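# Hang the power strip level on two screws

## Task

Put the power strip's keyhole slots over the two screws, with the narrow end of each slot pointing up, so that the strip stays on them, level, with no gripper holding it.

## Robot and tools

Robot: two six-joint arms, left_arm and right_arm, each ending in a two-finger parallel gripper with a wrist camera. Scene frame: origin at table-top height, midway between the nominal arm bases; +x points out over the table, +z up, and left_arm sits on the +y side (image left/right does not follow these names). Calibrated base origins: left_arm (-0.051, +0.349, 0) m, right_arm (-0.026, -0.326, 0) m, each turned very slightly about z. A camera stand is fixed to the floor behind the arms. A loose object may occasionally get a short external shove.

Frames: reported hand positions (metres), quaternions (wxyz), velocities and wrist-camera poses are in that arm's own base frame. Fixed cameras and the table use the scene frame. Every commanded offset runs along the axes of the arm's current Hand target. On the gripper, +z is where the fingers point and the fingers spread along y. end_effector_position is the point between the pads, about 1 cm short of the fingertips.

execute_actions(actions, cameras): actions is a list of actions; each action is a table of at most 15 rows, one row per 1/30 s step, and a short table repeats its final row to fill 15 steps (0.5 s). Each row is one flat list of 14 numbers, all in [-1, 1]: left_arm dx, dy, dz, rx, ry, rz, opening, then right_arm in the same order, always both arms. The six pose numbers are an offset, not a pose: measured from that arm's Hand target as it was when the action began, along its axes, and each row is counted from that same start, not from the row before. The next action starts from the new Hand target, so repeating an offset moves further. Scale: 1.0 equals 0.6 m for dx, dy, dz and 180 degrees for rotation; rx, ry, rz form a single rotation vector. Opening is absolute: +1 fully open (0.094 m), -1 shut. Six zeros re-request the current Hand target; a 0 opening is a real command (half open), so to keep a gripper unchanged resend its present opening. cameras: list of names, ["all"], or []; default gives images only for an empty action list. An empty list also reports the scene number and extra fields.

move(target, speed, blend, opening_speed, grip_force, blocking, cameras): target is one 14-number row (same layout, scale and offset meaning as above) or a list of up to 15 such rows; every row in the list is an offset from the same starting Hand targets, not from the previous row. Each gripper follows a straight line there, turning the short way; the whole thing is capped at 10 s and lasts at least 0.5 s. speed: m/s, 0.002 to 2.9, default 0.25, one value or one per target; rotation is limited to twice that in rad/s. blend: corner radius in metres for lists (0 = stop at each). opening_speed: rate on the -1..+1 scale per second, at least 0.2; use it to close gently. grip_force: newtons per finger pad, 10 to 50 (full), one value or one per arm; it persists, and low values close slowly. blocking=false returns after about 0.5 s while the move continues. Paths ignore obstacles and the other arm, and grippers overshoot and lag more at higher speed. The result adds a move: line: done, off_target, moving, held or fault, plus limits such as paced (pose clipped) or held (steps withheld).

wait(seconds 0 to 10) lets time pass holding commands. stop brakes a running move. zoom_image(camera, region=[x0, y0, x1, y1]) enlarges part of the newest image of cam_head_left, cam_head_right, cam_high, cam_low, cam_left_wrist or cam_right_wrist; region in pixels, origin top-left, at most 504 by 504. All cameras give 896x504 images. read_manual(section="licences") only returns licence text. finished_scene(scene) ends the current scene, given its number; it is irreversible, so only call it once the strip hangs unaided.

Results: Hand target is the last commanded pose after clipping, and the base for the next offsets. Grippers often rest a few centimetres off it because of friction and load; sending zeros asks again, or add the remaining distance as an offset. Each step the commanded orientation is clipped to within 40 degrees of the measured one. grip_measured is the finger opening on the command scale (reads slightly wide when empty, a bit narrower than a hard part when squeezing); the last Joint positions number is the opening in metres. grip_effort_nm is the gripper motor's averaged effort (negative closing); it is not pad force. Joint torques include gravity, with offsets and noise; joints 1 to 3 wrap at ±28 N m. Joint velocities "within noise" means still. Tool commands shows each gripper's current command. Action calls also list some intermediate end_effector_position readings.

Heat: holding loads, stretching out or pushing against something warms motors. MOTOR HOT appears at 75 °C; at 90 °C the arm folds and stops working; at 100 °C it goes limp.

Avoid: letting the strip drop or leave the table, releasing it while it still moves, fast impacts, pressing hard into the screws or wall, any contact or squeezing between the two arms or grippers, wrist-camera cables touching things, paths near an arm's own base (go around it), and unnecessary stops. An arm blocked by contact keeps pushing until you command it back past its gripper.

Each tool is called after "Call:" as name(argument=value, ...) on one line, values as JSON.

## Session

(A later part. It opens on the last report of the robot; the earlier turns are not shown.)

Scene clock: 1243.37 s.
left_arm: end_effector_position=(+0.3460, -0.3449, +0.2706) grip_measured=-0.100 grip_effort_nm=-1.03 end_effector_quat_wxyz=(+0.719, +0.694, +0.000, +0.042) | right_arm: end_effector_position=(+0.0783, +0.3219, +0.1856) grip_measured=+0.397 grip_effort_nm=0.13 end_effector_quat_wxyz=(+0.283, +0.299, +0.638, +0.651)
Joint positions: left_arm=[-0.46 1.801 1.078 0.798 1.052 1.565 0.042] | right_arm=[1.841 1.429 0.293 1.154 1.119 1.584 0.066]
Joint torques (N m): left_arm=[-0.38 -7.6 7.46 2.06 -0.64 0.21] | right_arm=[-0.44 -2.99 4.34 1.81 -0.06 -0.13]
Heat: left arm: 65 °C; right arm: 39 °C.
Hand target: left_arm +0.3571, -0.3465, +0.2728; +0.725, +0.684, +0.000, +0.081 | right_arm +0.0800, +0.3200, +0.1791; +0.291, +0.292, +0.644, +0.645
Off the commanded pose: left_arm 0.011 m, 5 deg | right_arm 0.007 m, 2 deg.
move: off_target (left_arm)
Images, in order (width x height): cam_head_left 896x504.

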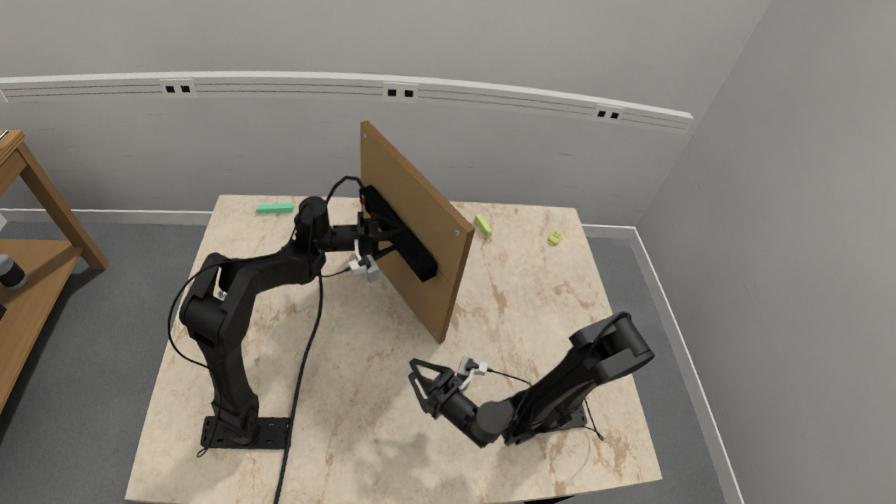

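Call:
move(target=[[0.0,-0.02,0.01,0,0,-0.004,-0.4,0,0,0,0,0,0,0.4],[0.004,-0.07,0.014,0,0,-0.004,-0.4,0,0,0,0,0,0,0.4]], speed=0.02, blend=0.01, cameras=["cam_head_left"])

Call:
zoom_image(camera="cam_head_left", region=[320, 160, 460, 300])

Scene clock: 1250.57 s.
left_arm: end_effector_position=(+0.3446, -0.3463, +0.2640) grip_measured=-0.100 grip_effort_nm=-1.03 end_effector_quat_wxyz=(+0.741, +0.667, -0.042, +0.063) | right_arm: end_effector_position=(+0.0783, +0.3219, +0.1856) grip_measured=+0.397 grip_effort_nm=0.13 end_effector_quat_wxyz=(+0.283, +0.299, +0.638, +0.651)
Joint positions: left_arm=[-0.458 1.885 1.053 1.061 1.081 1.516 0.042] | right_arm=[1.841 1.429 0.293 1.154 1.119 1.584 0.066]
Joint torques (N m): left_arm=[-1.52 -5.07 6.04 0.9 -1.08 0.57] | right_arm=[-0.55 -2.97 4.48 1.79 -0.05 -0.13]
Heat: left arm: 63 °C; right arm: 39 °C.
Hand target: left_arm +0.3654, -0.3566, +0.2320; +0.725, +0.684, +0.005, +0.077 | right_arm +0.0800, +0.3200, +0.1791; +0.291, +0.292, +0.644, +0.645
Off the commanded pose: left_arm 0.040 m, 6 deg | right_arm 0.007 m, 2 deg.
move: off_target (left_arm); blend cut to 0.007 m at target 1
Images, in order (width x height): cam_head_left 896x504.

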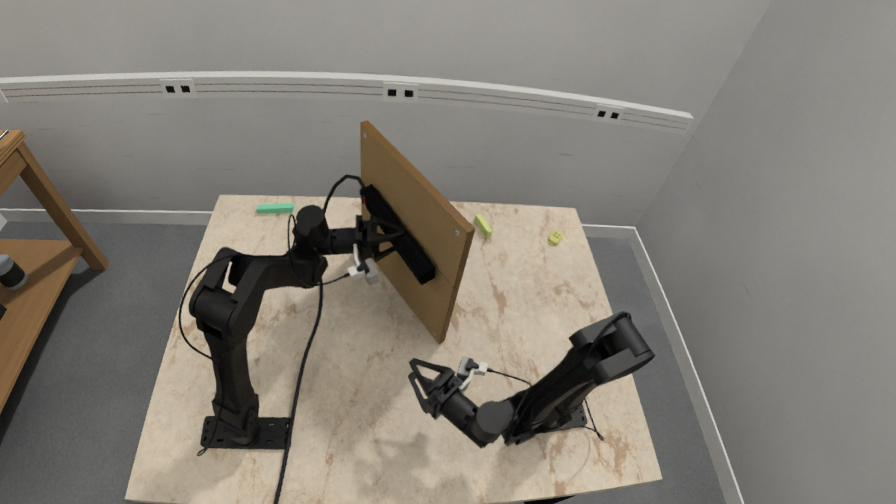

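Scaled by 3.600 from the camera's 896x504 image, which has a finer 1280x720 frame.

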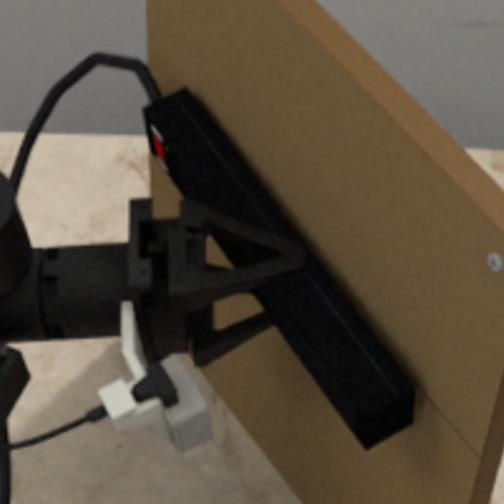

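Call:
move(target=[0.0,0.06,-0.07,0,0.005,0,-0.4,0,0,0,0,0,0,0.4], speed=0.05)

Call:
move(target=[0.0,-0.01,0,0,0,0,-0.4,0,0,0,0,0,0,0.4], speed=0.05, cameras=["cam_head_left"])

Call:
zoom_image(camera="cam_head_left", region=[320, 160, 460, 300])

Scene clock: 1260.33 s.
left_arm: end_effector_position=(+0.3615, -0.3179, +0.2442) grip_measured=-0.100 grip_effort_nm=-1.03 end_effector_quat_wxyz=(+0.715, +0.695, +0.040, +0.054) | right_arm: end_effector_position=(+0.0783, +0.3219, +0.1856) grip_measured=+0.397 grip_effort_nm=0.13 end_effector_quat_wxyz=(+0.283, +0.299, +0.638, +0.651)
Joint positions: left_arm=[-0.394 1.819 0.991 0.886 1.042 1.538 0.042] | right_arm=[1.841 1.429 0.293 1.154 1.119 1.584 0.066]
Joint torques (N m): left_arm=[0.65 -11.86 6.94 1.97 0.03 0.16] | right_arm=[-0.4 -3.03 4.51 1.77 -0.04 -0.11]
Heat: left arm: 60 °C; right arm: 39 °C.
Hand target: left_arm +0.3569, -0.3131, +0.2651; +0.725, +0.684, +0.010, +0.082 | right_arm +0.0800, +0.3200, +0.1791; +0.291, +0.292, +0.644, +0.645
Off the commanded pose: left_arm 0.022 m, 5 deg | right_arm 0.007 m, 2 deg.
move: off_target (left_arm)

Scene clock: 1261.03 s.
left_arm: end_effector_position=(+0.3600, -0.3175, +0.2403) grip_measured=-0.100 grip_effort_nm=-1.03 end_effector_quat_wxyz=(+0.714, +0.697, +0.043, +0.050) | right_arm: end_effector_position=(+0.0783, +0.3219, +0.1856) grip_measured=+0.397 grip_effort_nm=0.13 end_effector_quat_wxyz=(+0.283, +0.299, +0.638, +0.651)
Joint positions: left_arm=[-0.394 1.819 0.981 0.885 1.044 1.538 0.042] | right_arm=[1.841 1.429 0.293 1.154 1.119 1.584 0.066]
Joint torques (N m): left_arm=[0.65 -10.71 6.99 2.15 0.05 0.2] | right_arm=[-0.42 -2.97 4.31 1.76 -0.04 -0.1]
Heat: left arm: 60 °C; right arm: 39 °C.
Hand target: left_arm +0.3575, -0.3134, +0.2590; +0.725, +0.684, +0.010, +0.082 | right_arm +0.0800, +0.3200, +0.1791; +0.291, +0.292, +0.644, +0.645
Off the commanded pose: left_arm 0.019 m, 6 deg | right_arm 0.007 m, 2 deg.
move: off_target (left_arm)
Images, in order (width x height): cam_head_left 896x504.

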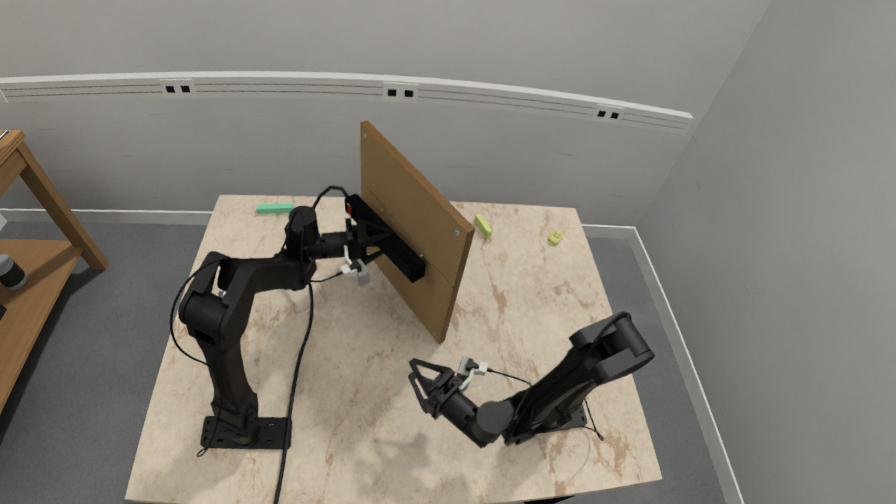

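Scaled by 3.600 from the camera's 896x504 image, which has a finer 1280x720 frame.

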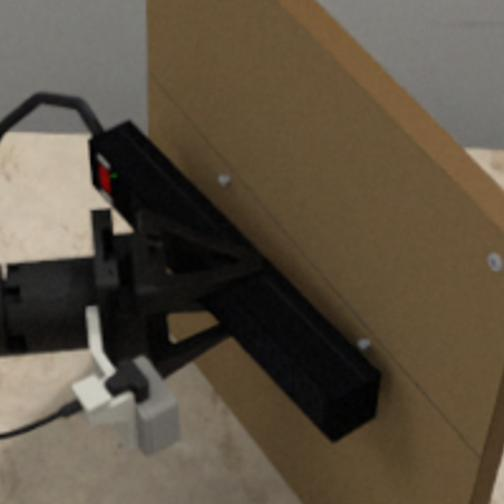

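Call:
move(target=[-0.045,0.06,0.012,0,-0.036,0,-0.4,0,0,0,0,0,0,0.4], speed=0.05, cameras=["cam_head_left"])

Call:
zoom_image(camera="cam_head_left", region=[320, 160, 460, 300])

Scene clock: 1267.00 s.
left_arm: end_effector_position=(+0.3317, -0.3200, +0.2553) grip_measured=-0.100 grip_effort_nm=-1.03 end_effector_quat_wxyz=(+0.709, +0.705, +0.020, +0.005) | right_arm: end_effector_position=(+0.0783, +0.3219, +0.1856) grip_measured=+0.397 grip_effort_nm=0.13 end_effector_quat_wxyz=(+0.283, +0.299, +0.638, +0.651)
Joint positions: left_arm=[-0.409 1.741 0.981 0.771 1.127 1.539 0.042] | right_arm=[1.841 1.429 0.293 1.154 1.119 1.584 0.066]
Joint torques (N m): left_arm=[-0.66 -11.45 11.19 1.91 0.09 0.19] | right_arm=[-0.31 -3.08 4.21 1.8 -0.08 -0.13]
Heat: left arm: 60 °C; right arm: 39 °C.
Hand target: left_arm +0.3280, -0.3223, +0.2926; +0.724, +0.687, -0.031, +0.043 | right_arm +0.0800, +0.3200, +0.1791; +0.291, +0.292, +0.644, +0.645
Off the commanded pose: left_arm 0.038 m, 8 deg | right_arm 0.007 m, 2 deg.
move: off_target (left_arm)
Images, in order (width x height): cam_head_left 896x504.

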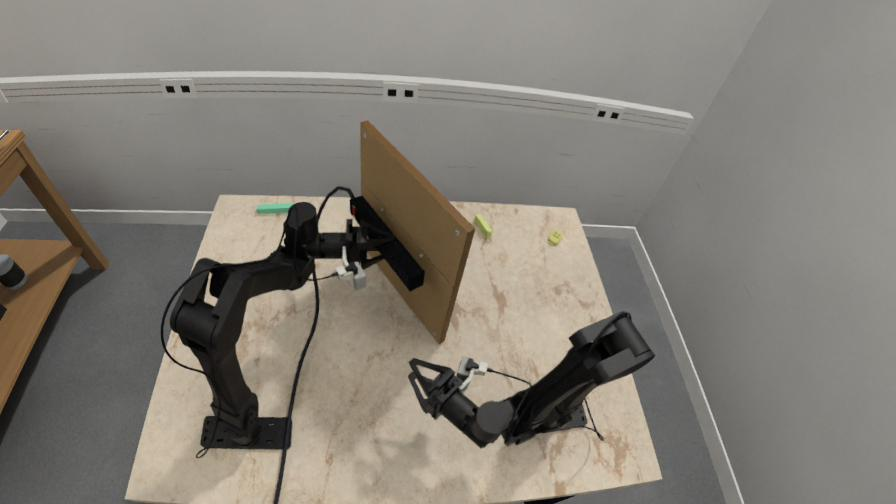

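Scaled by 3.600 from the camera's 896x504 image, which has a finer 1280x720 frame.

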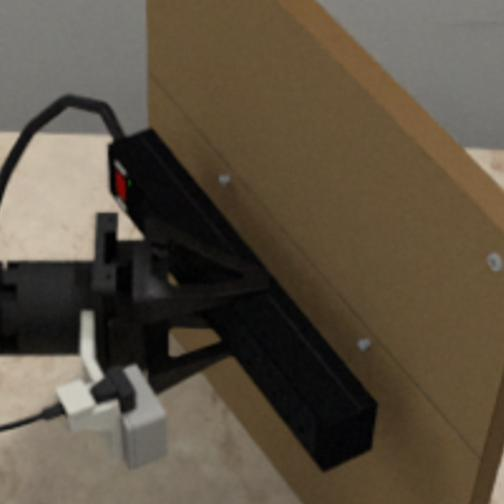

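Call:
move(target=[0.004,0.02,0.034,0,0.008,-0.004,-0.4,0,0,0,0,0,0,0.4], speed=0.04, cameras=["cam_head_left"])

Call:
zoom_image(camera="cam_head_left", region=[320, 160, 460, 300])

Scene clock: 1272.20 s.
left_arm: end_effector_position=(+0.3315, -0.3402, +0.2682) grip_measured=-0.100 grip_effort_nm=-1.03 end_effector_quat_wxyz=(+0.707, +0.707, +0.028, +0.006) | right_arm: end_effector_position=(+0.0783, +0.3219, +0.1856) grip_measured=+0.397 grip_effort_nm=0.13 end_effector_quat_wxyz=(+0.283, +0.299, +0.638, +0.651)
Joint positions: left_arm=[-0.463 1.736 1.041 0.695 1.06 1.539 0.042] | right_arm=[1.841 1.429 0.293 1.154 1.119 1.584 0.066]
Joint torques (N m): left_arm=[-0.61 -11.38 11.22 1.99 -0.02 0.21] | right_arm=[-0.49 -3.07 4.48 1.77 -0.07 -0.11]
Heat: left arm: 61 °C; right arm: 39 °C.
Hand target: left_arm +0.3294, -0.3421, +0.3059; +0.725, +0.687, -0.017, +0.047 | right_arm +0.0800, +0.3200, +0.1791; +0.291, +0.292, +0.644, +0.645
Off the commanded pose: left_arm 0.038 m, 8 deg | right_arm 0.007 m, 2 deg.
move: off_target (left_arm)
Images, in order (width x height): cam_head_left 896x504.

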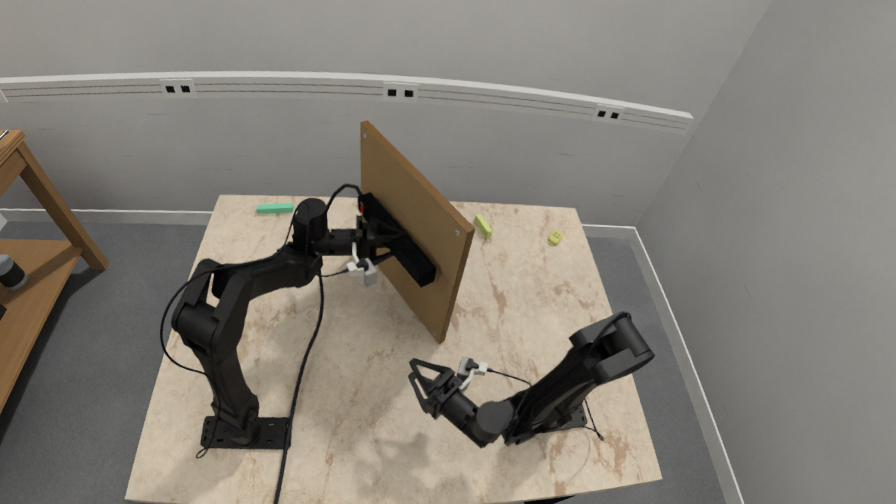

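Scaled by 3.600 from the camera's 896x504 image, which has a finer 1280x720 frame.

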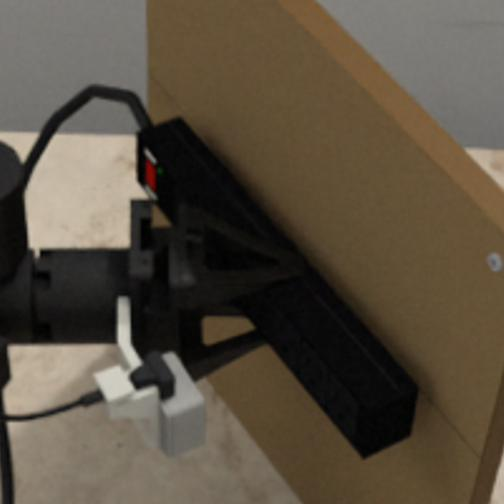

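Call:
move(target=[0.015,-0.02,0.008,0,0,0.005,-0.4,0,0,0,0,0,0,0.4], speed=0.05, cameras=["cam_head_left"])

Call:
zoom_image(camera="cam_head_left", region=[320, 160, 460, 300])

Scene clock: 1287.77 s.
left_arm: end_effector_position=(+0.3367, -0.3427, +0.2709) grip_measured=-0.100 grip_effort_nm=-1.03 end_effector_quat_wxyz=(+0.709, +0.705, +0.020, +0.015) | right_arm: end_effector_position=(+0.0783, +0.3219, +0.1856) grip_measured=+0.397 grip_effort_nm=0.13 end_effector_quat_wxyz=(+0.283, +0.299, +0.638, +0.651)
Joint positions: left_arm=[-0.463 1.754 1.066 0.7 1.058 1.554 0.042] | right_arm=[1.841 1.429 0.293 1.154 1.119 1.584 0.066]
Joint torques (N m): left_arm=[-0.55 -8.23 11.19 2.2 -0.02 0.25] | right_arm=[-0.32 -2.97 4.4 1.8 -0.03 -0.12]
Heat: left arm: 62 °C; right arm: 39 °C.
Hand target: left_arm +0.3397, -0.3471, +0.2951; +0.725, +0.687, -0.023, +0.053 | right_arm +0.0800, +0.3200, +0.1791; +0.291, +0.292, +0.644, +0.645
Off the commanded pose: left_arm 0.025 m, 7 deg | right_arm 0.007 m, 2 deg.
move: off_target (left_arm)
Images, in order (width x height): cam_head_left 896x504.

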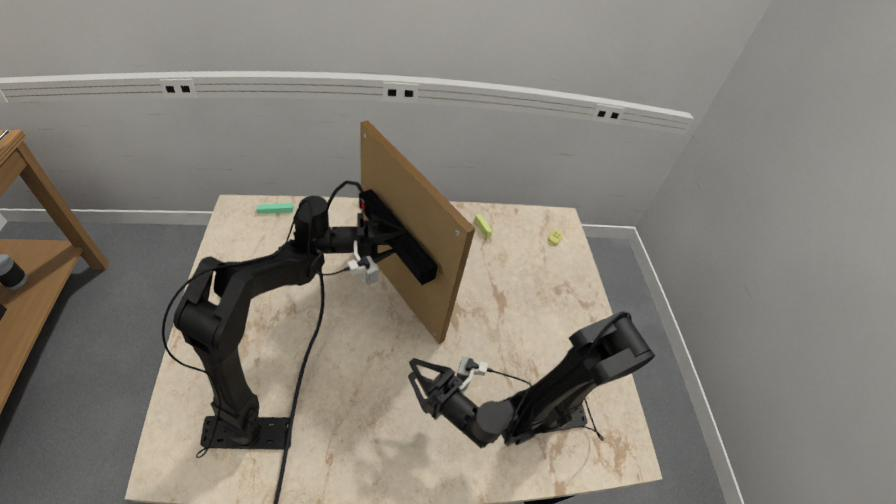

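Scaled by 3.600 from the camera's 896x504 image, which has a finer 1280x720 frame.

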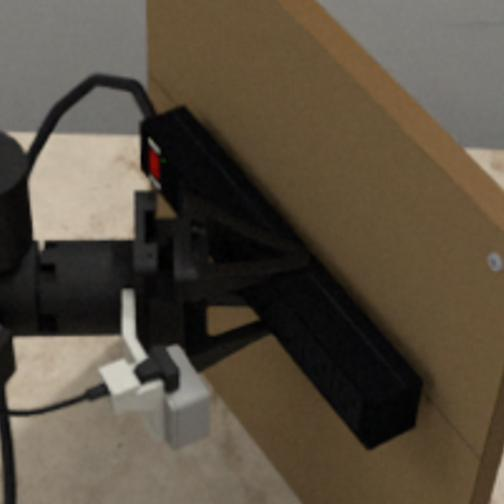

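Call:
move(target=[[0.014,-0.04,0.008,0,0,0.003,-0.4,0,0,0,0,0,0,0.4],[0.016,-0.04,0.02,0,0,0.003,-0.4,0,0,0,0,0,0,0.4]], speed=0.03, cameras=["cam_head_left"])

Call:
zoom_image(camera="cam_head_left", region=[320, 160, 460, 300])

Scene clock: 1293.90 s.
left_arm: end_effector_position=(+0.3413, -0.3489, +0.2528) grip_measured=-0.100 grip_effort_nm=-1.03 end_effector_quat_wxyz=(+0.711, +0.703, +0.000, +0.016) | right_arm: end_effector_position=(+0.0783, +0.3219, +0.1856) grip_measured=+0.397 grip_effort_nm=0.13 end_effector_quat_wxyz=(+0.283, +0.299, +0.638, +0.651)
Joint positions: left_arm=[-0.466 1.83 1.071 0.783 1.082 1.571 0.042] | right_arm=[1.841 1.429 0.293 1.154 1.119 1.584 0.066]
Joint torques (N m): left_arm=[-1.58 -7.21 12.46 2.07 -0.4 0.17] | right_arm=[-0.38 -2.99 4.34 1.79 -0.04 -0.11]
Heat: left arm: 63 °C; right arm: 39 °C.
Hand target: left_arm +0.3523, -0.3598, +0.2730; +0.724, +0.687, -0.026, +0.056 | right_arm +0.0800, +0.3200, +0.1791; +0.291, +0.292, +0.644, +0.645
Off the commanded pose: left_arm 0.025 m, 6 deg | right_arm 0.007 m, 2 deg.
move: off_target (left_arm)
Images, in order (width x height): cam_head_left 896x504.

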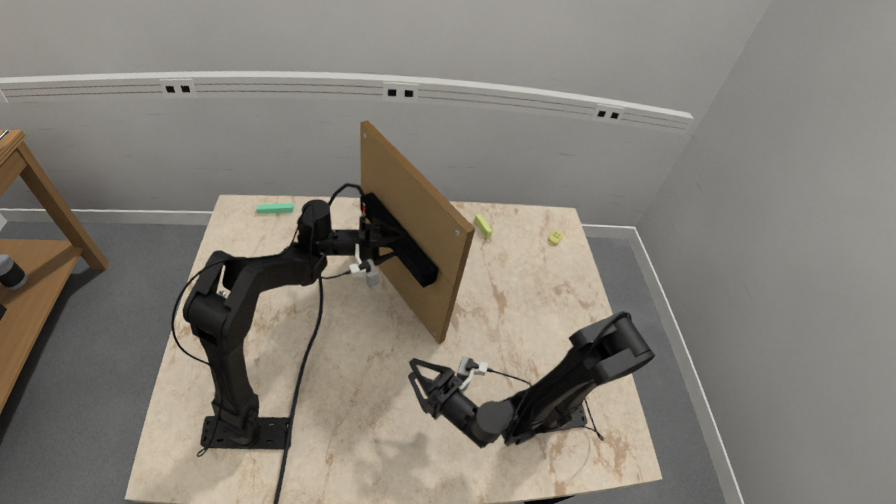

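Scaled by 3.600 from the camera's 896x504 image, which has a finer 1280x720 frame.

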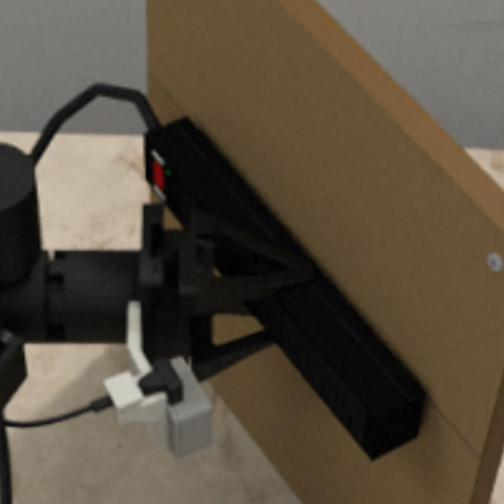

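Call:
move(target=[[0.002,0.0,-0.018,0,0,0.003,-0.4,0,0,0,0,0,0,0.4],[0.02,0.0,-0.014,0,0,0.003,-0.4,0,0,0,0,0,0,0.4],[0.02,0.01,0.0,0,0,0.003,-0.4,0,0,0,0,0,0,0.4]], speed=0.03, cameras=["cam_head_left"])

Call:
zoom_image(camera="cam_head_left", region=[320, 160, 460, 300])

Scene clock: 1299.20 s.
left_arm: end_effector_position=(+0.3419, -0.3489, +0.2534) grip_measured=-0.100 grip_effort_nm=-1.03 end_effector_quat_wxyz=(+0.710, +0.704, -0.015, -0.003) | right_arm: end_effector_position=(+0.0783, +0.3219, +0.1856) grip_measured=+0.397 grip_effort_nm=0.13 end_effector_quat_wxyz=(+0.283, +0.299, +0.638, +0.651)
Joint positions: left_arm=[-0.456 1.853 1.112 0.758 1.14 1.572 0.042] | right_arm=[1.841 1.429 0.293 1.154 1.119 1.584 0.066]
Joint torques (N m): left_arm=[-0.91 -8.14 13.38 2 -0.8 0.16] | right_arm=[-0.43 -2.92 4.37 1.8 -0.01 -0.12]
Heat: left arm: 63 °C; right arm: 38 °C.
Hand target: left_arm +0.3635, -0.3589, +0.2802; +0.724, +0.686, -0.029, +0.060 | right_arm +0.0800, +0.3200, +0.1791; +0.291, +0.292, +0.644, +0.645
Off the commanded pose: left_arm 0.036 m, 8 deg | right_arm 0.007 m, 2 deg.
move: off_target (left_arm)
Images, in order (width x height): cam_head_left 896x504.

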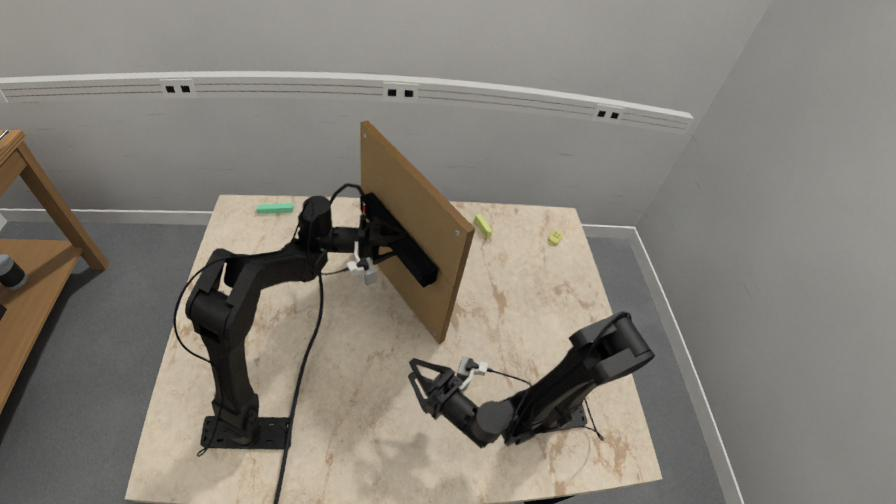

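Scaled by 3.600 from the camera's 896x504 image, which has a finer 1280x720 frame.

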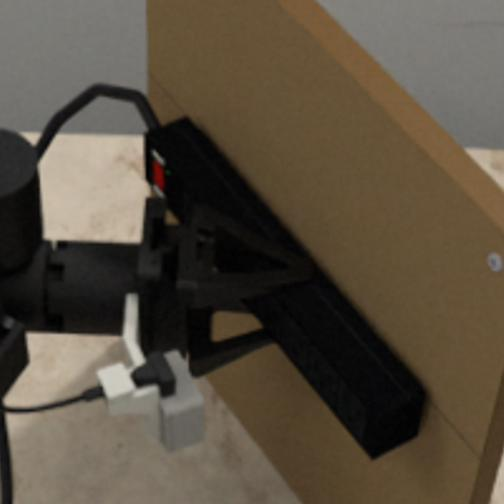

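Call:
move(target=[0,0,-0.025,0,0,0,-0.4,0,0,0,0,0,0,0.4], speed=0.03, cameras=["cam_head_left"])

Call:
zoom_image(camera="cam_head_left", region=[320, 160, 460, 300])

Scene clock: 1302.00 s.
left_arm: end_effector_position=(+0.3440, -0.3462, +0.2535) grip_measured=-0.100 grip_effort_nm=-1.03 end_effector_quat_wxyz=(+0.710, +0.705, -0.013, -0.001) | right_arm: end_effector_position=(+0.0783, +0.3219, +0.1856) grip_measured=+0.397 grip_effort_nm=0.13 end_effector_quat_wxyz=(+0.283, +0.299, +0.638, +0.651)
Joint positions: left_arm=[-0.448 1.853 1.112 0.758 1.143 1.572 0.042] | right_arm=[1.841 1.429 0.293 1.154 1.119 1.584 0.066]
Joint torques (N m): left_arm=[1.43 -9.59 11.06 2.09 -0.51 0.16] | right_arm=[-0.44 -2.97 4.4 1.77 -0.03 -0.19]
Heat: left arm: 63 °C; right arm: 38 °C.
Hand target: left_arm +0.3629, -0.3440, +0.2795; +0.724, +0.686, -0.029, +0.060 | right_arm +0.0800, +0.3200, +0.1791; +0.291, +0.292, +0.644, +0.645
Off the commanded pose: left_arm 0.032 m, 8 deg | right_arm 0.007 m, 2 deg.
move: off_target (left_arm)
Images, in order (width x height): cam_head_left 896x504.

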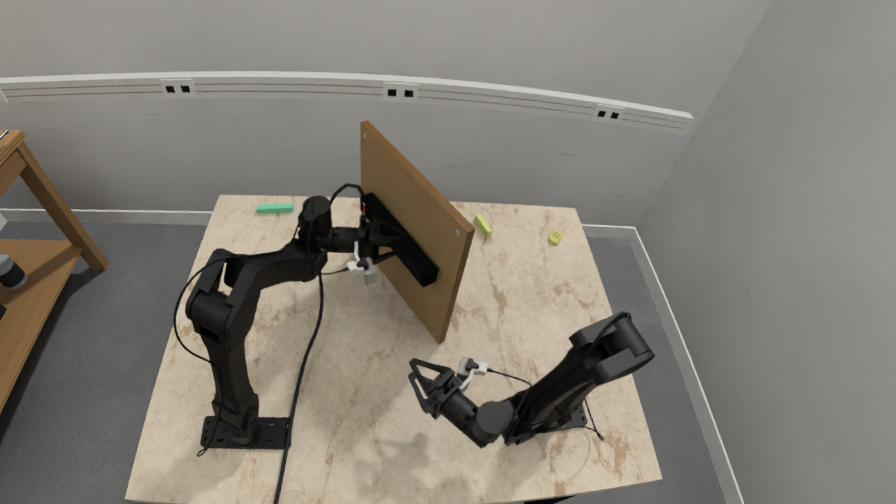

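Scaled by 3.600 from the camera's 896x504 image, which has a finer 1280x720 frame.

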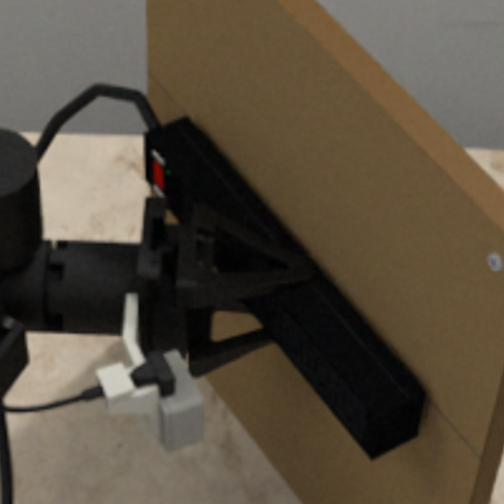

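Call:
move(target=[[0,0,0.022,0,0,0,-0.4,0,0,0,0,0,0,0.4],[0,-0.06,0.022,0,0,0,-0.4,0,0,0,0,0,0,0.4]], speed=0.03, cameras=["cam_head_left"])

Call:
zoom_image(camera="cam_head_left", region=[320, 160, 460, 300])

Scene clock: 1307.67 s.
left_arm: end_effector_position=(+0.3419, -0.3494, +0.2455) grip_measured=-0.100 grip_effort_nm=-1.03 end_effector_quat_wxyz=(+0.721, +0.690, -0.062, +0.014) | right_arm: end_effector_position=(+0.0783, +0.3219, +0.1856) grip_measured=+0.397 grip_effort_nm=0.13 end_effector_quat_wxyz=(+0.283, +0.299, +0.638, +0.651)
Joint positions: left_arm=[-0.449 1.921 1.112 0.917 1.191 1.58 0.042] | right_arm=[1.841 1.429 0.293 1.154 1.119 1.584 0.066]
Joint torques (N m): left_arm=[-0.95 -7.01 9.31 1.57 -1.27 0.14] | right_arm=[-0.44 -2.93 4.48 1.78 -0.07 -0.13]
Heat: left arm: 62 °C; right arm: 38 °C.
Hand target: left_arm +0.3680, -0.3589, +0.2445; +0.724, +0.686, -0.029, +0.060 | right_arm +0.0800, +0.3200, +0.1791; +0.291, +0.292, +0.644, +0.645
Off the commanded pose: left_arm 0.028 m, 7 deg | right_arm 0.007 m, 2 deg.
move: off_target (left_arm)
Images, in order (width x height): cam_head_left 896x504.

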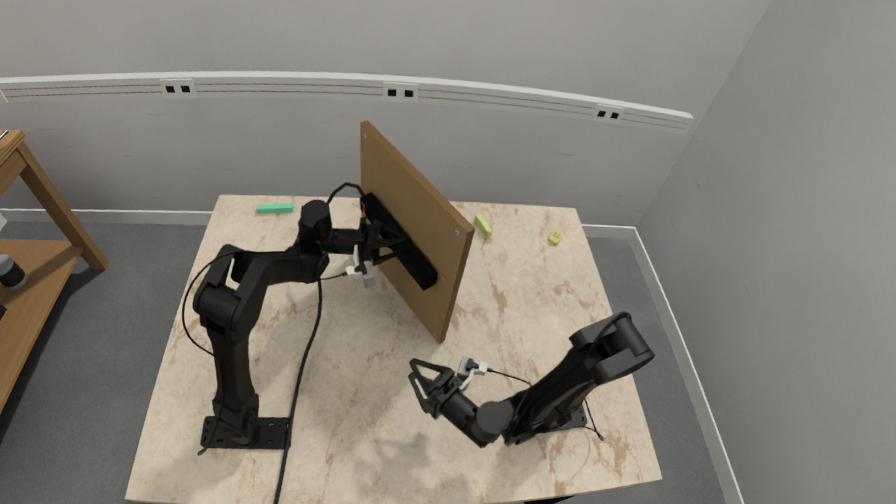

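Scaled by 3.600 from the camera's 896x504 image, which has a finer 1280x720 frame.

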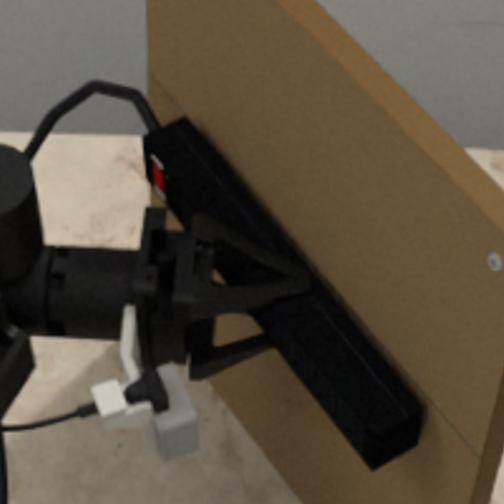

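Call:
move(target=[0,0.03,-0.035,0,0,0,-0.4,0,0,0,0,0,0,0.4], speed=0.03, cameras=["cam_head_left"])

Call:
zoom_image(camera="cam_head_left", region=[320, 160, 460, 300])

Scene clock: 1313.53 s.
left_arm: end_effector_position=(+0.3441, -0.3462, +0.2466) grip_measured=-0.100 grip_effort_nm=-1.03 end_effector_quat_wxyz=(+0.720, +0.692, -0.055, +0.012) | right_arm: end_effector_position=(+0.0783, +0.3219, +0.1856) grip_measured=+0.397 grip_effort_nm=0.13 end_effector_quat_wxyz=(+0.283, +0.299, +0.638, +0.651)
Joint positions: left_arm=[-0.44 1.913 1.112 0.898 1.191 1.577 0.042] | right_arm=[1.841 1.429 0.293 1.154 1.119 1.584 0.066]
Joint torques (N m): left_arm=[2.47 -11.81 7.42 1.48 -0.84 0.01] | right_arm=[-0.54 -2.99 4.34 1.77 -0.05 -0.14]
Heat: left arm: 61 °C; right arm: 38 °C.
Hand target: left_arm +0.3648, -0.3372, +0.2612; +0.724, +0.686, -0.029, +0.060 | right_arm +0.0800, +0.3200, +0.1791; +0.291, +0.292, +0.644, +0.645
Off the commanded pose: left_arm 0.027 m, 6 deg | right_arm 0.007 m, 2 deg.
move: off_target (left_arm)
Images, in order (width x height): cam_head_left 896x504.

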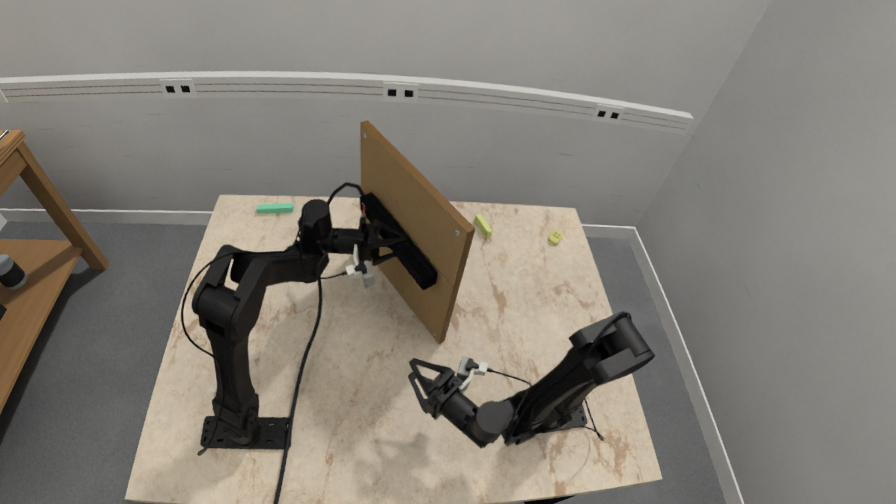

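Scaled by 3.600 from the camera's 896x504 image, which has a finer 1280x720 frame.

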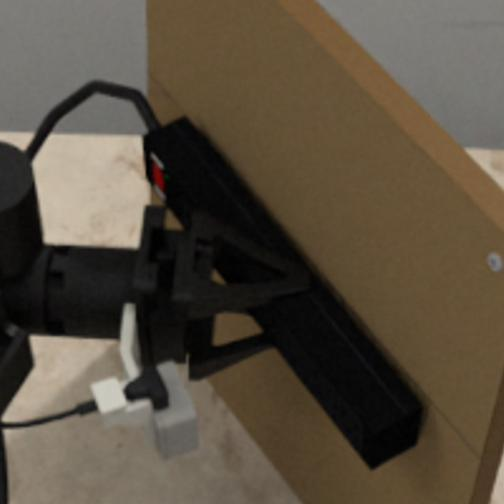

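Call:
move(target=[0,0.0,-0.03,0,0,0,-0.4,0,0,0,0,0,0,0.4], speed=0.03, cameras=["cam_head_left"])

Call:
zoom_image(camera="cam_head_left", region=[320, 160, 460, 300])

Scene clock: 1316.80 s.
left_arm: end_effector_position=(+0.3662, -0.3241, +0.2370) grip_measured=-0.100 grip_effort_nm=-1.03 end_effector_quat_wxyz=(+0.715, +0.699, -0.005, +0.027) | right_arm: end_effector_position=(+0.0783, +0.3219, +0.1856) grip_measured=+0.397 grip_effort_nm=0.13 end_effector_quat_wxyz=(+0.283, +0.299, +0.638, +0.651)
Joint positions: left_arm=[-0.382 1.909 1.084 0.884 1.157 1.561 0.042] | right_arm=[1.841 1.429 0.293 1.154 1.119 1.584 0.066]
Joint torques (N m): left_arm=[0.65 -13.09 6.97 1.86 -0.09 0.11] | right_arm=[-0.35 -2.97 4.42 1.76 -0.03 -0.13]
Heat: left arm: 61 °C; right arm: 38 °C.
Hand target: left_arm +0.3641, -0.3191, +0.2602; +0.724, +0.686, -0.029, +0.060 | right_arm +0.0800, +0.3200, +0.1791; +0.291, +0.292, +0.644, +0.645
Off the commanded pose: left_arm 0.024 m, 5 deg | right_arm 0.007 m, 2 deg.
move: off_target (left_arm)
Images, in order (width x height): cam_head_left 896x504.

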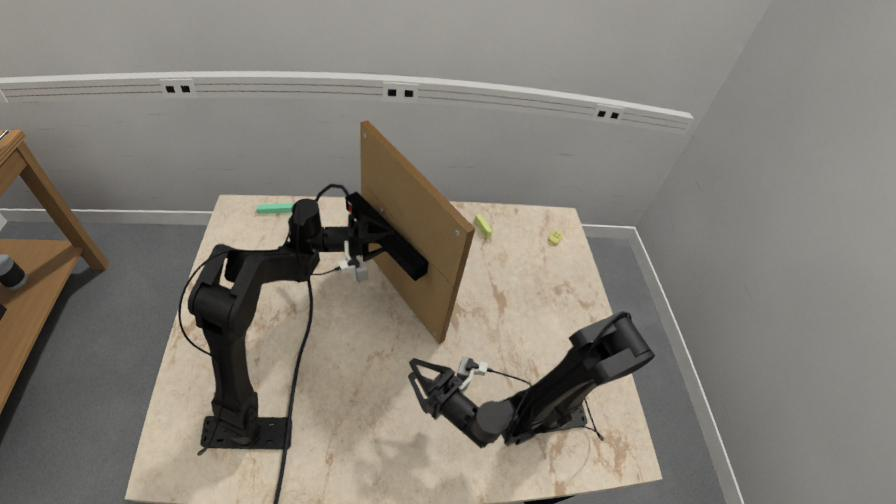

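Scaled by 3.600 from the camera's 896x504 image, which has a finer 1280x720 frame.

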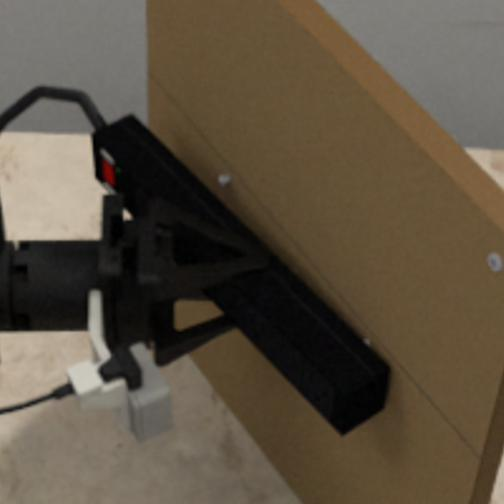

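Call:
move(target=[-0.046,0.05,0.012,0,0,0.005,-0.4,0,0,0,0,0,0,0.4], speed=0.05, cameras=["cam_head_left"])

Call:
zoom_image(camera="cam_head_left", region=[320, 160, 460, 300])

Scene clock: 1326.50 s.
left_arm: end_effector_position=(+0.3398, -0.3272, +0.2674) grip_measured=-0.100 grip_effort_nm=-1.02 end_effector_quat_wxyz=(+0.715, +0.698, -0.005, +0.037) | right_arm: end_effector_position=(+0.0783, +0.3219, +0.1856) grip_measured=+0.397 grip_effort_nm=0.13 end_effector_quat_wxyz=(+0.283, +0.299, +0.638, +0.651)
Joint positions: left_arm=[-0.42 1.763 1.03 0.791 1.106 1.578 0.042] | right_arm=[1.841 1.429 0.293 1.154 1.119 1.584 0.066]
Joint torques (N m): left_arm=[-0.49 -11.59 7.25 1.86 -0.07 0.2] | right_arm=[-0.39 -2.93 4.45 1.79 -0.02 -0.12]
Heat: left arm: 60 °C; right arm: 38 °C.
Hand target: left_arm +0.3333, -0.3261, +0.2869; +0.724, +0.686, -0.035, +0.066 | right_arm +0.0800, +0.3200, +0.1791; +0.291, +0.292, +0.644, +0.645
Off the commanded pose: left_arm 0.021 m, 5 deg | right_arm 0.007 m, 2 deg.
move: off_target (left_arm)
Images, in order (width x height): cam_head_left 896x504.

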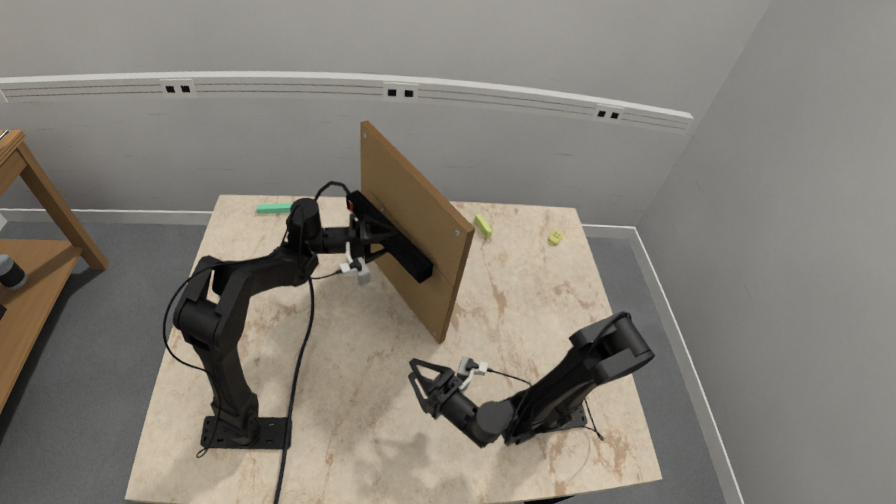

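Scaled by 3.600 from the camera's 896x504 image, which has a finer 1280x720 frame.

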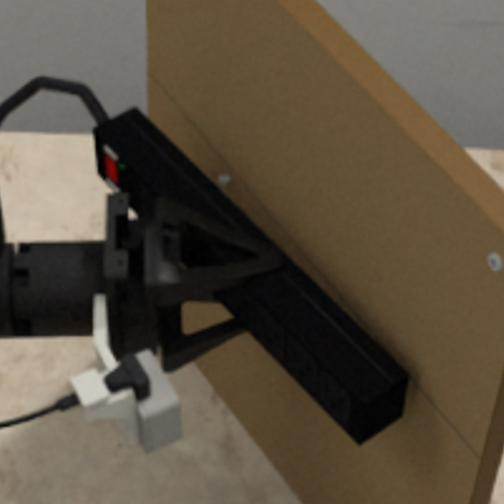

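Call:
move(target=[0,0,0.0,0,-0.04,0,-0.4,0,0,0,0,0,0,0.4], speed=0.1, cameras=["cam_head_left"])

Call:
zoom_image(camera="cam_head_left", region=[320, 160, 460, 300])

Scene clock: 1330.13 s.
left_arm: end_effector_position=(+0.3281, -0.3266, +0.2706) grip_measured=-0.100 grip_effort_nm=-1.03 end_effector_quat_wxyz=(+0.713, +0.699, -0.049, -0.006) | right_arm: end_effector_position=(+0.0783, +0.3219, +0.1856) grip_measured=+0.397 grip_effort_nm=0.13 end_effector_quat_wxyz=(+0.283, +0.299, +0.638, +0.651)
Joint positions: left_arm=[-0.408 1.786 1.083 0.755 1.242 1.583 0.042] | right_arm=[1.841 1.429 0.293 1.154 1.119 1.584 0.066]
Joint torques (N m): left_arm=[0.69 -8.24 10.95 1.74 0.05 0.21] | right_arm=[-0.35 -2.92 4.38 1.8 -0.07 -0.14]
Heat: left arm: 60 °C; right arm: 38 °C.
Hand target: left_arm +0.3334, -0.3260, +0.2868; +0.720, +0.689, -0.080, +0.022 | right_arm +0.0800, +0.3200, +0.1791; +0.291, +0.292, +0.644, +0.645
Off the commanded pose: left_arm 0.017 m, 5 deg | right_arm 0.007 m, 2 deg.
move: off_target (left_arm)
Images, in order (width x height): cam_head_left 896x504.

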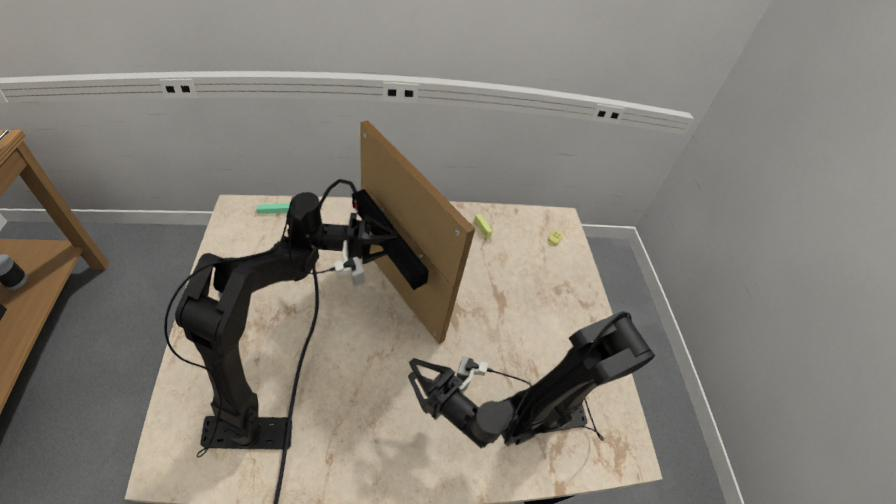

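Scaled by 3.600 from the camera's 896x504 image, which has a finer 1280x720 frame.

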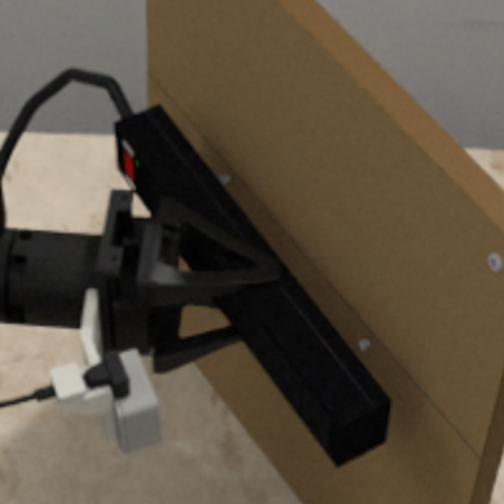

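Call:
move(target=[0.006,-0.01,0.015,0,0.019,0,-0.4,0,0,0,0,0,0,0.4], speed=0.1, cameras=["cam_head_left"])

Call:
zoom_image(camera="cam_head_left", region=[320, 160, 460, 300])

Scene clock: 1334.07 s.
left_arm: end_effector_position=(+0.3360, -0.3330, +0.2712) grip_measured=-0.100 grip_effort_nm=-1.03 end_effector_quat_wxyz=(+0.714, +0.699, -0.030, +0.016) | right_arm: end_effector_position=(+0.0783, +0.3219, +0.1856) grip_measured=+0.397 grip_effort_nm=0.13 end_effector_quat_wxyz=(+0.283, +0.299, +0.638, +0.651)
Joint positions: left_arm=[-0.425 1.786 1.083 0.755 1.166 1.589 0.042] | right_arm=[1.841 1.429 0.293 1.154 1.119 1.584 0.066]
Joint torques (N m): left_arm=[-0.57 -8.24 8.81 2 -0.07 0.23] | right_arm=[-0.42 -3.06 4.49 1.79 -0.03 -0.13]
Heat: left arm: 59 °C; right arm: 38 °C.
Hand target: left_arm +0.3369, -0.3357, +0.2817; +0.722, +0.688, -0.058, +0.043 | right_arm +0.0800, +0.3200, +0.1791; +0.291, +0.292, +0.644, +0.645
Off the commanded pose: left_arm 0.011 m, 5 deg | right_arm 0.007 m, 2 deg.
move: off_target (left_arm)
Images, in order (width x height): cam_head_left 896x504.

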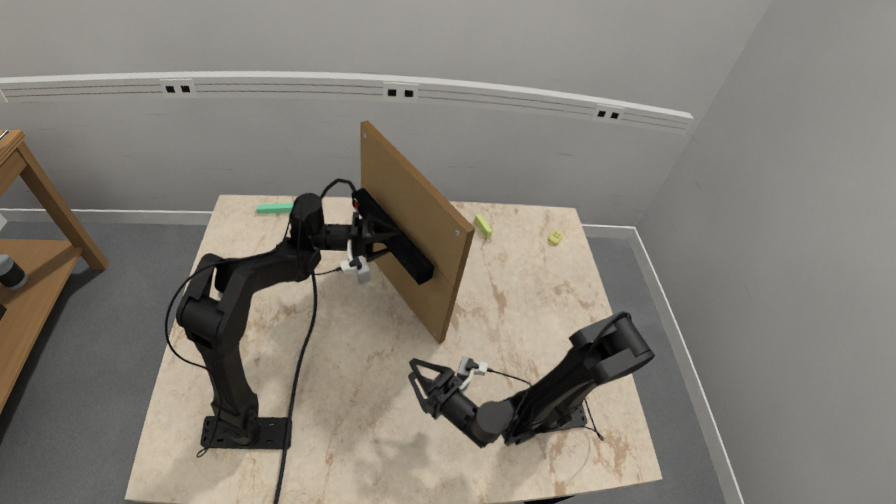

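Scaled by 3.600 from the camera's 896x504 image, which has a finer 1280x720 frame.

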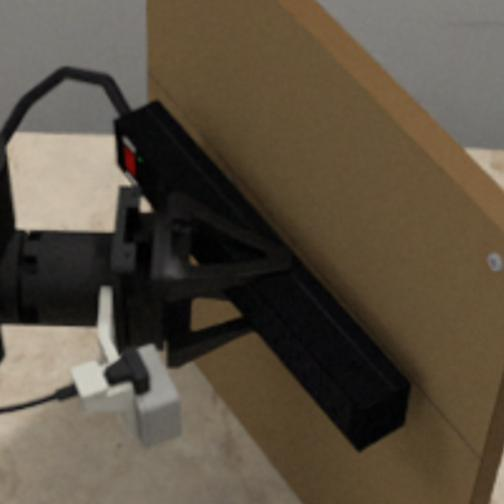

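Call:
move(target=[[0.008,-0.03,0.016,0,0,0,-0.4,0,0,0,0,0,0,0.4]], speed=0.04, cameras=["cam_head_left"])

Call:
zoom_image(camera="cam_head_left", region=[320, 160, 460, 300])

Scene clock: 1339.97 s.
left_arm: end_effector_position=(+0.3421, -0.3424, +0.2493) grip_measured=-0.100 grip_effort_nm=-1.03 end_effector_quat_wxyz=(+0.711, +0.702, -0.025, +0.013) | right_arm: end_effector_position=(+0.0783, +0.3219, +0.1856) grip_measured=+0.397 grip_effort_nm=0.13 end_effector_quat_wxyz=(+0.283, +0.299, +0.638, +0.651)
Joint positions: left_arm=[-0.441 1.852 1.083 0.797 1.147 1.599 0.042] | right_arm=[1.841 1.429 0.293 1.154 1.119 1.584 0.066]
Joint torques (N m): left_arm=[-0.62 -8.72 9.7 2.06 -0.04 0.18] | right_arm=[-0.44 -2.95 4.38 1.8 -0.04 -0.15]
Heat: left arm: 59 °C; right arm: 38 °C.
Hand target: left_arm +0.3440, -0.3462, +0.2651; +0.722, +0.688, -0.059, +0.043 | right_arm +0.0800, +0.3200, +0.1791; +0.291, +0.292, +0.644, +0.645
Off the commanded pose: left_arm 0.016 m, 6 deg | right_arm 0.007 m, 2 deg.
move: off_target (left_arm)
Images, in order (width x height): cam_head_left 896x504.

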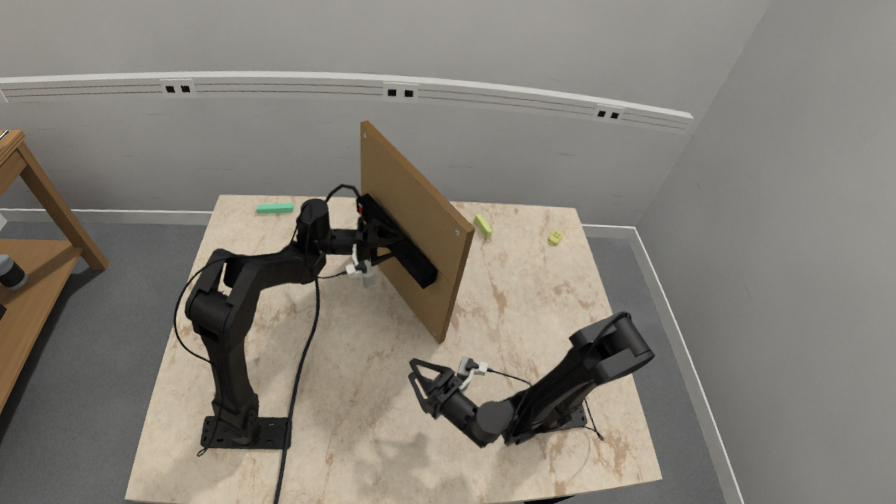

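Scaled by 3.600 from the camera's 896x504 image, which has a finer 1280x720 frame.

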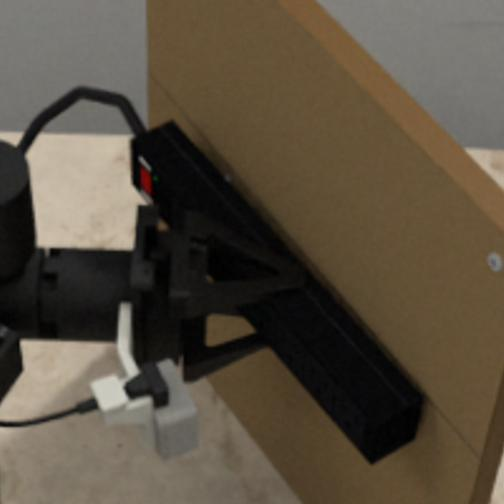

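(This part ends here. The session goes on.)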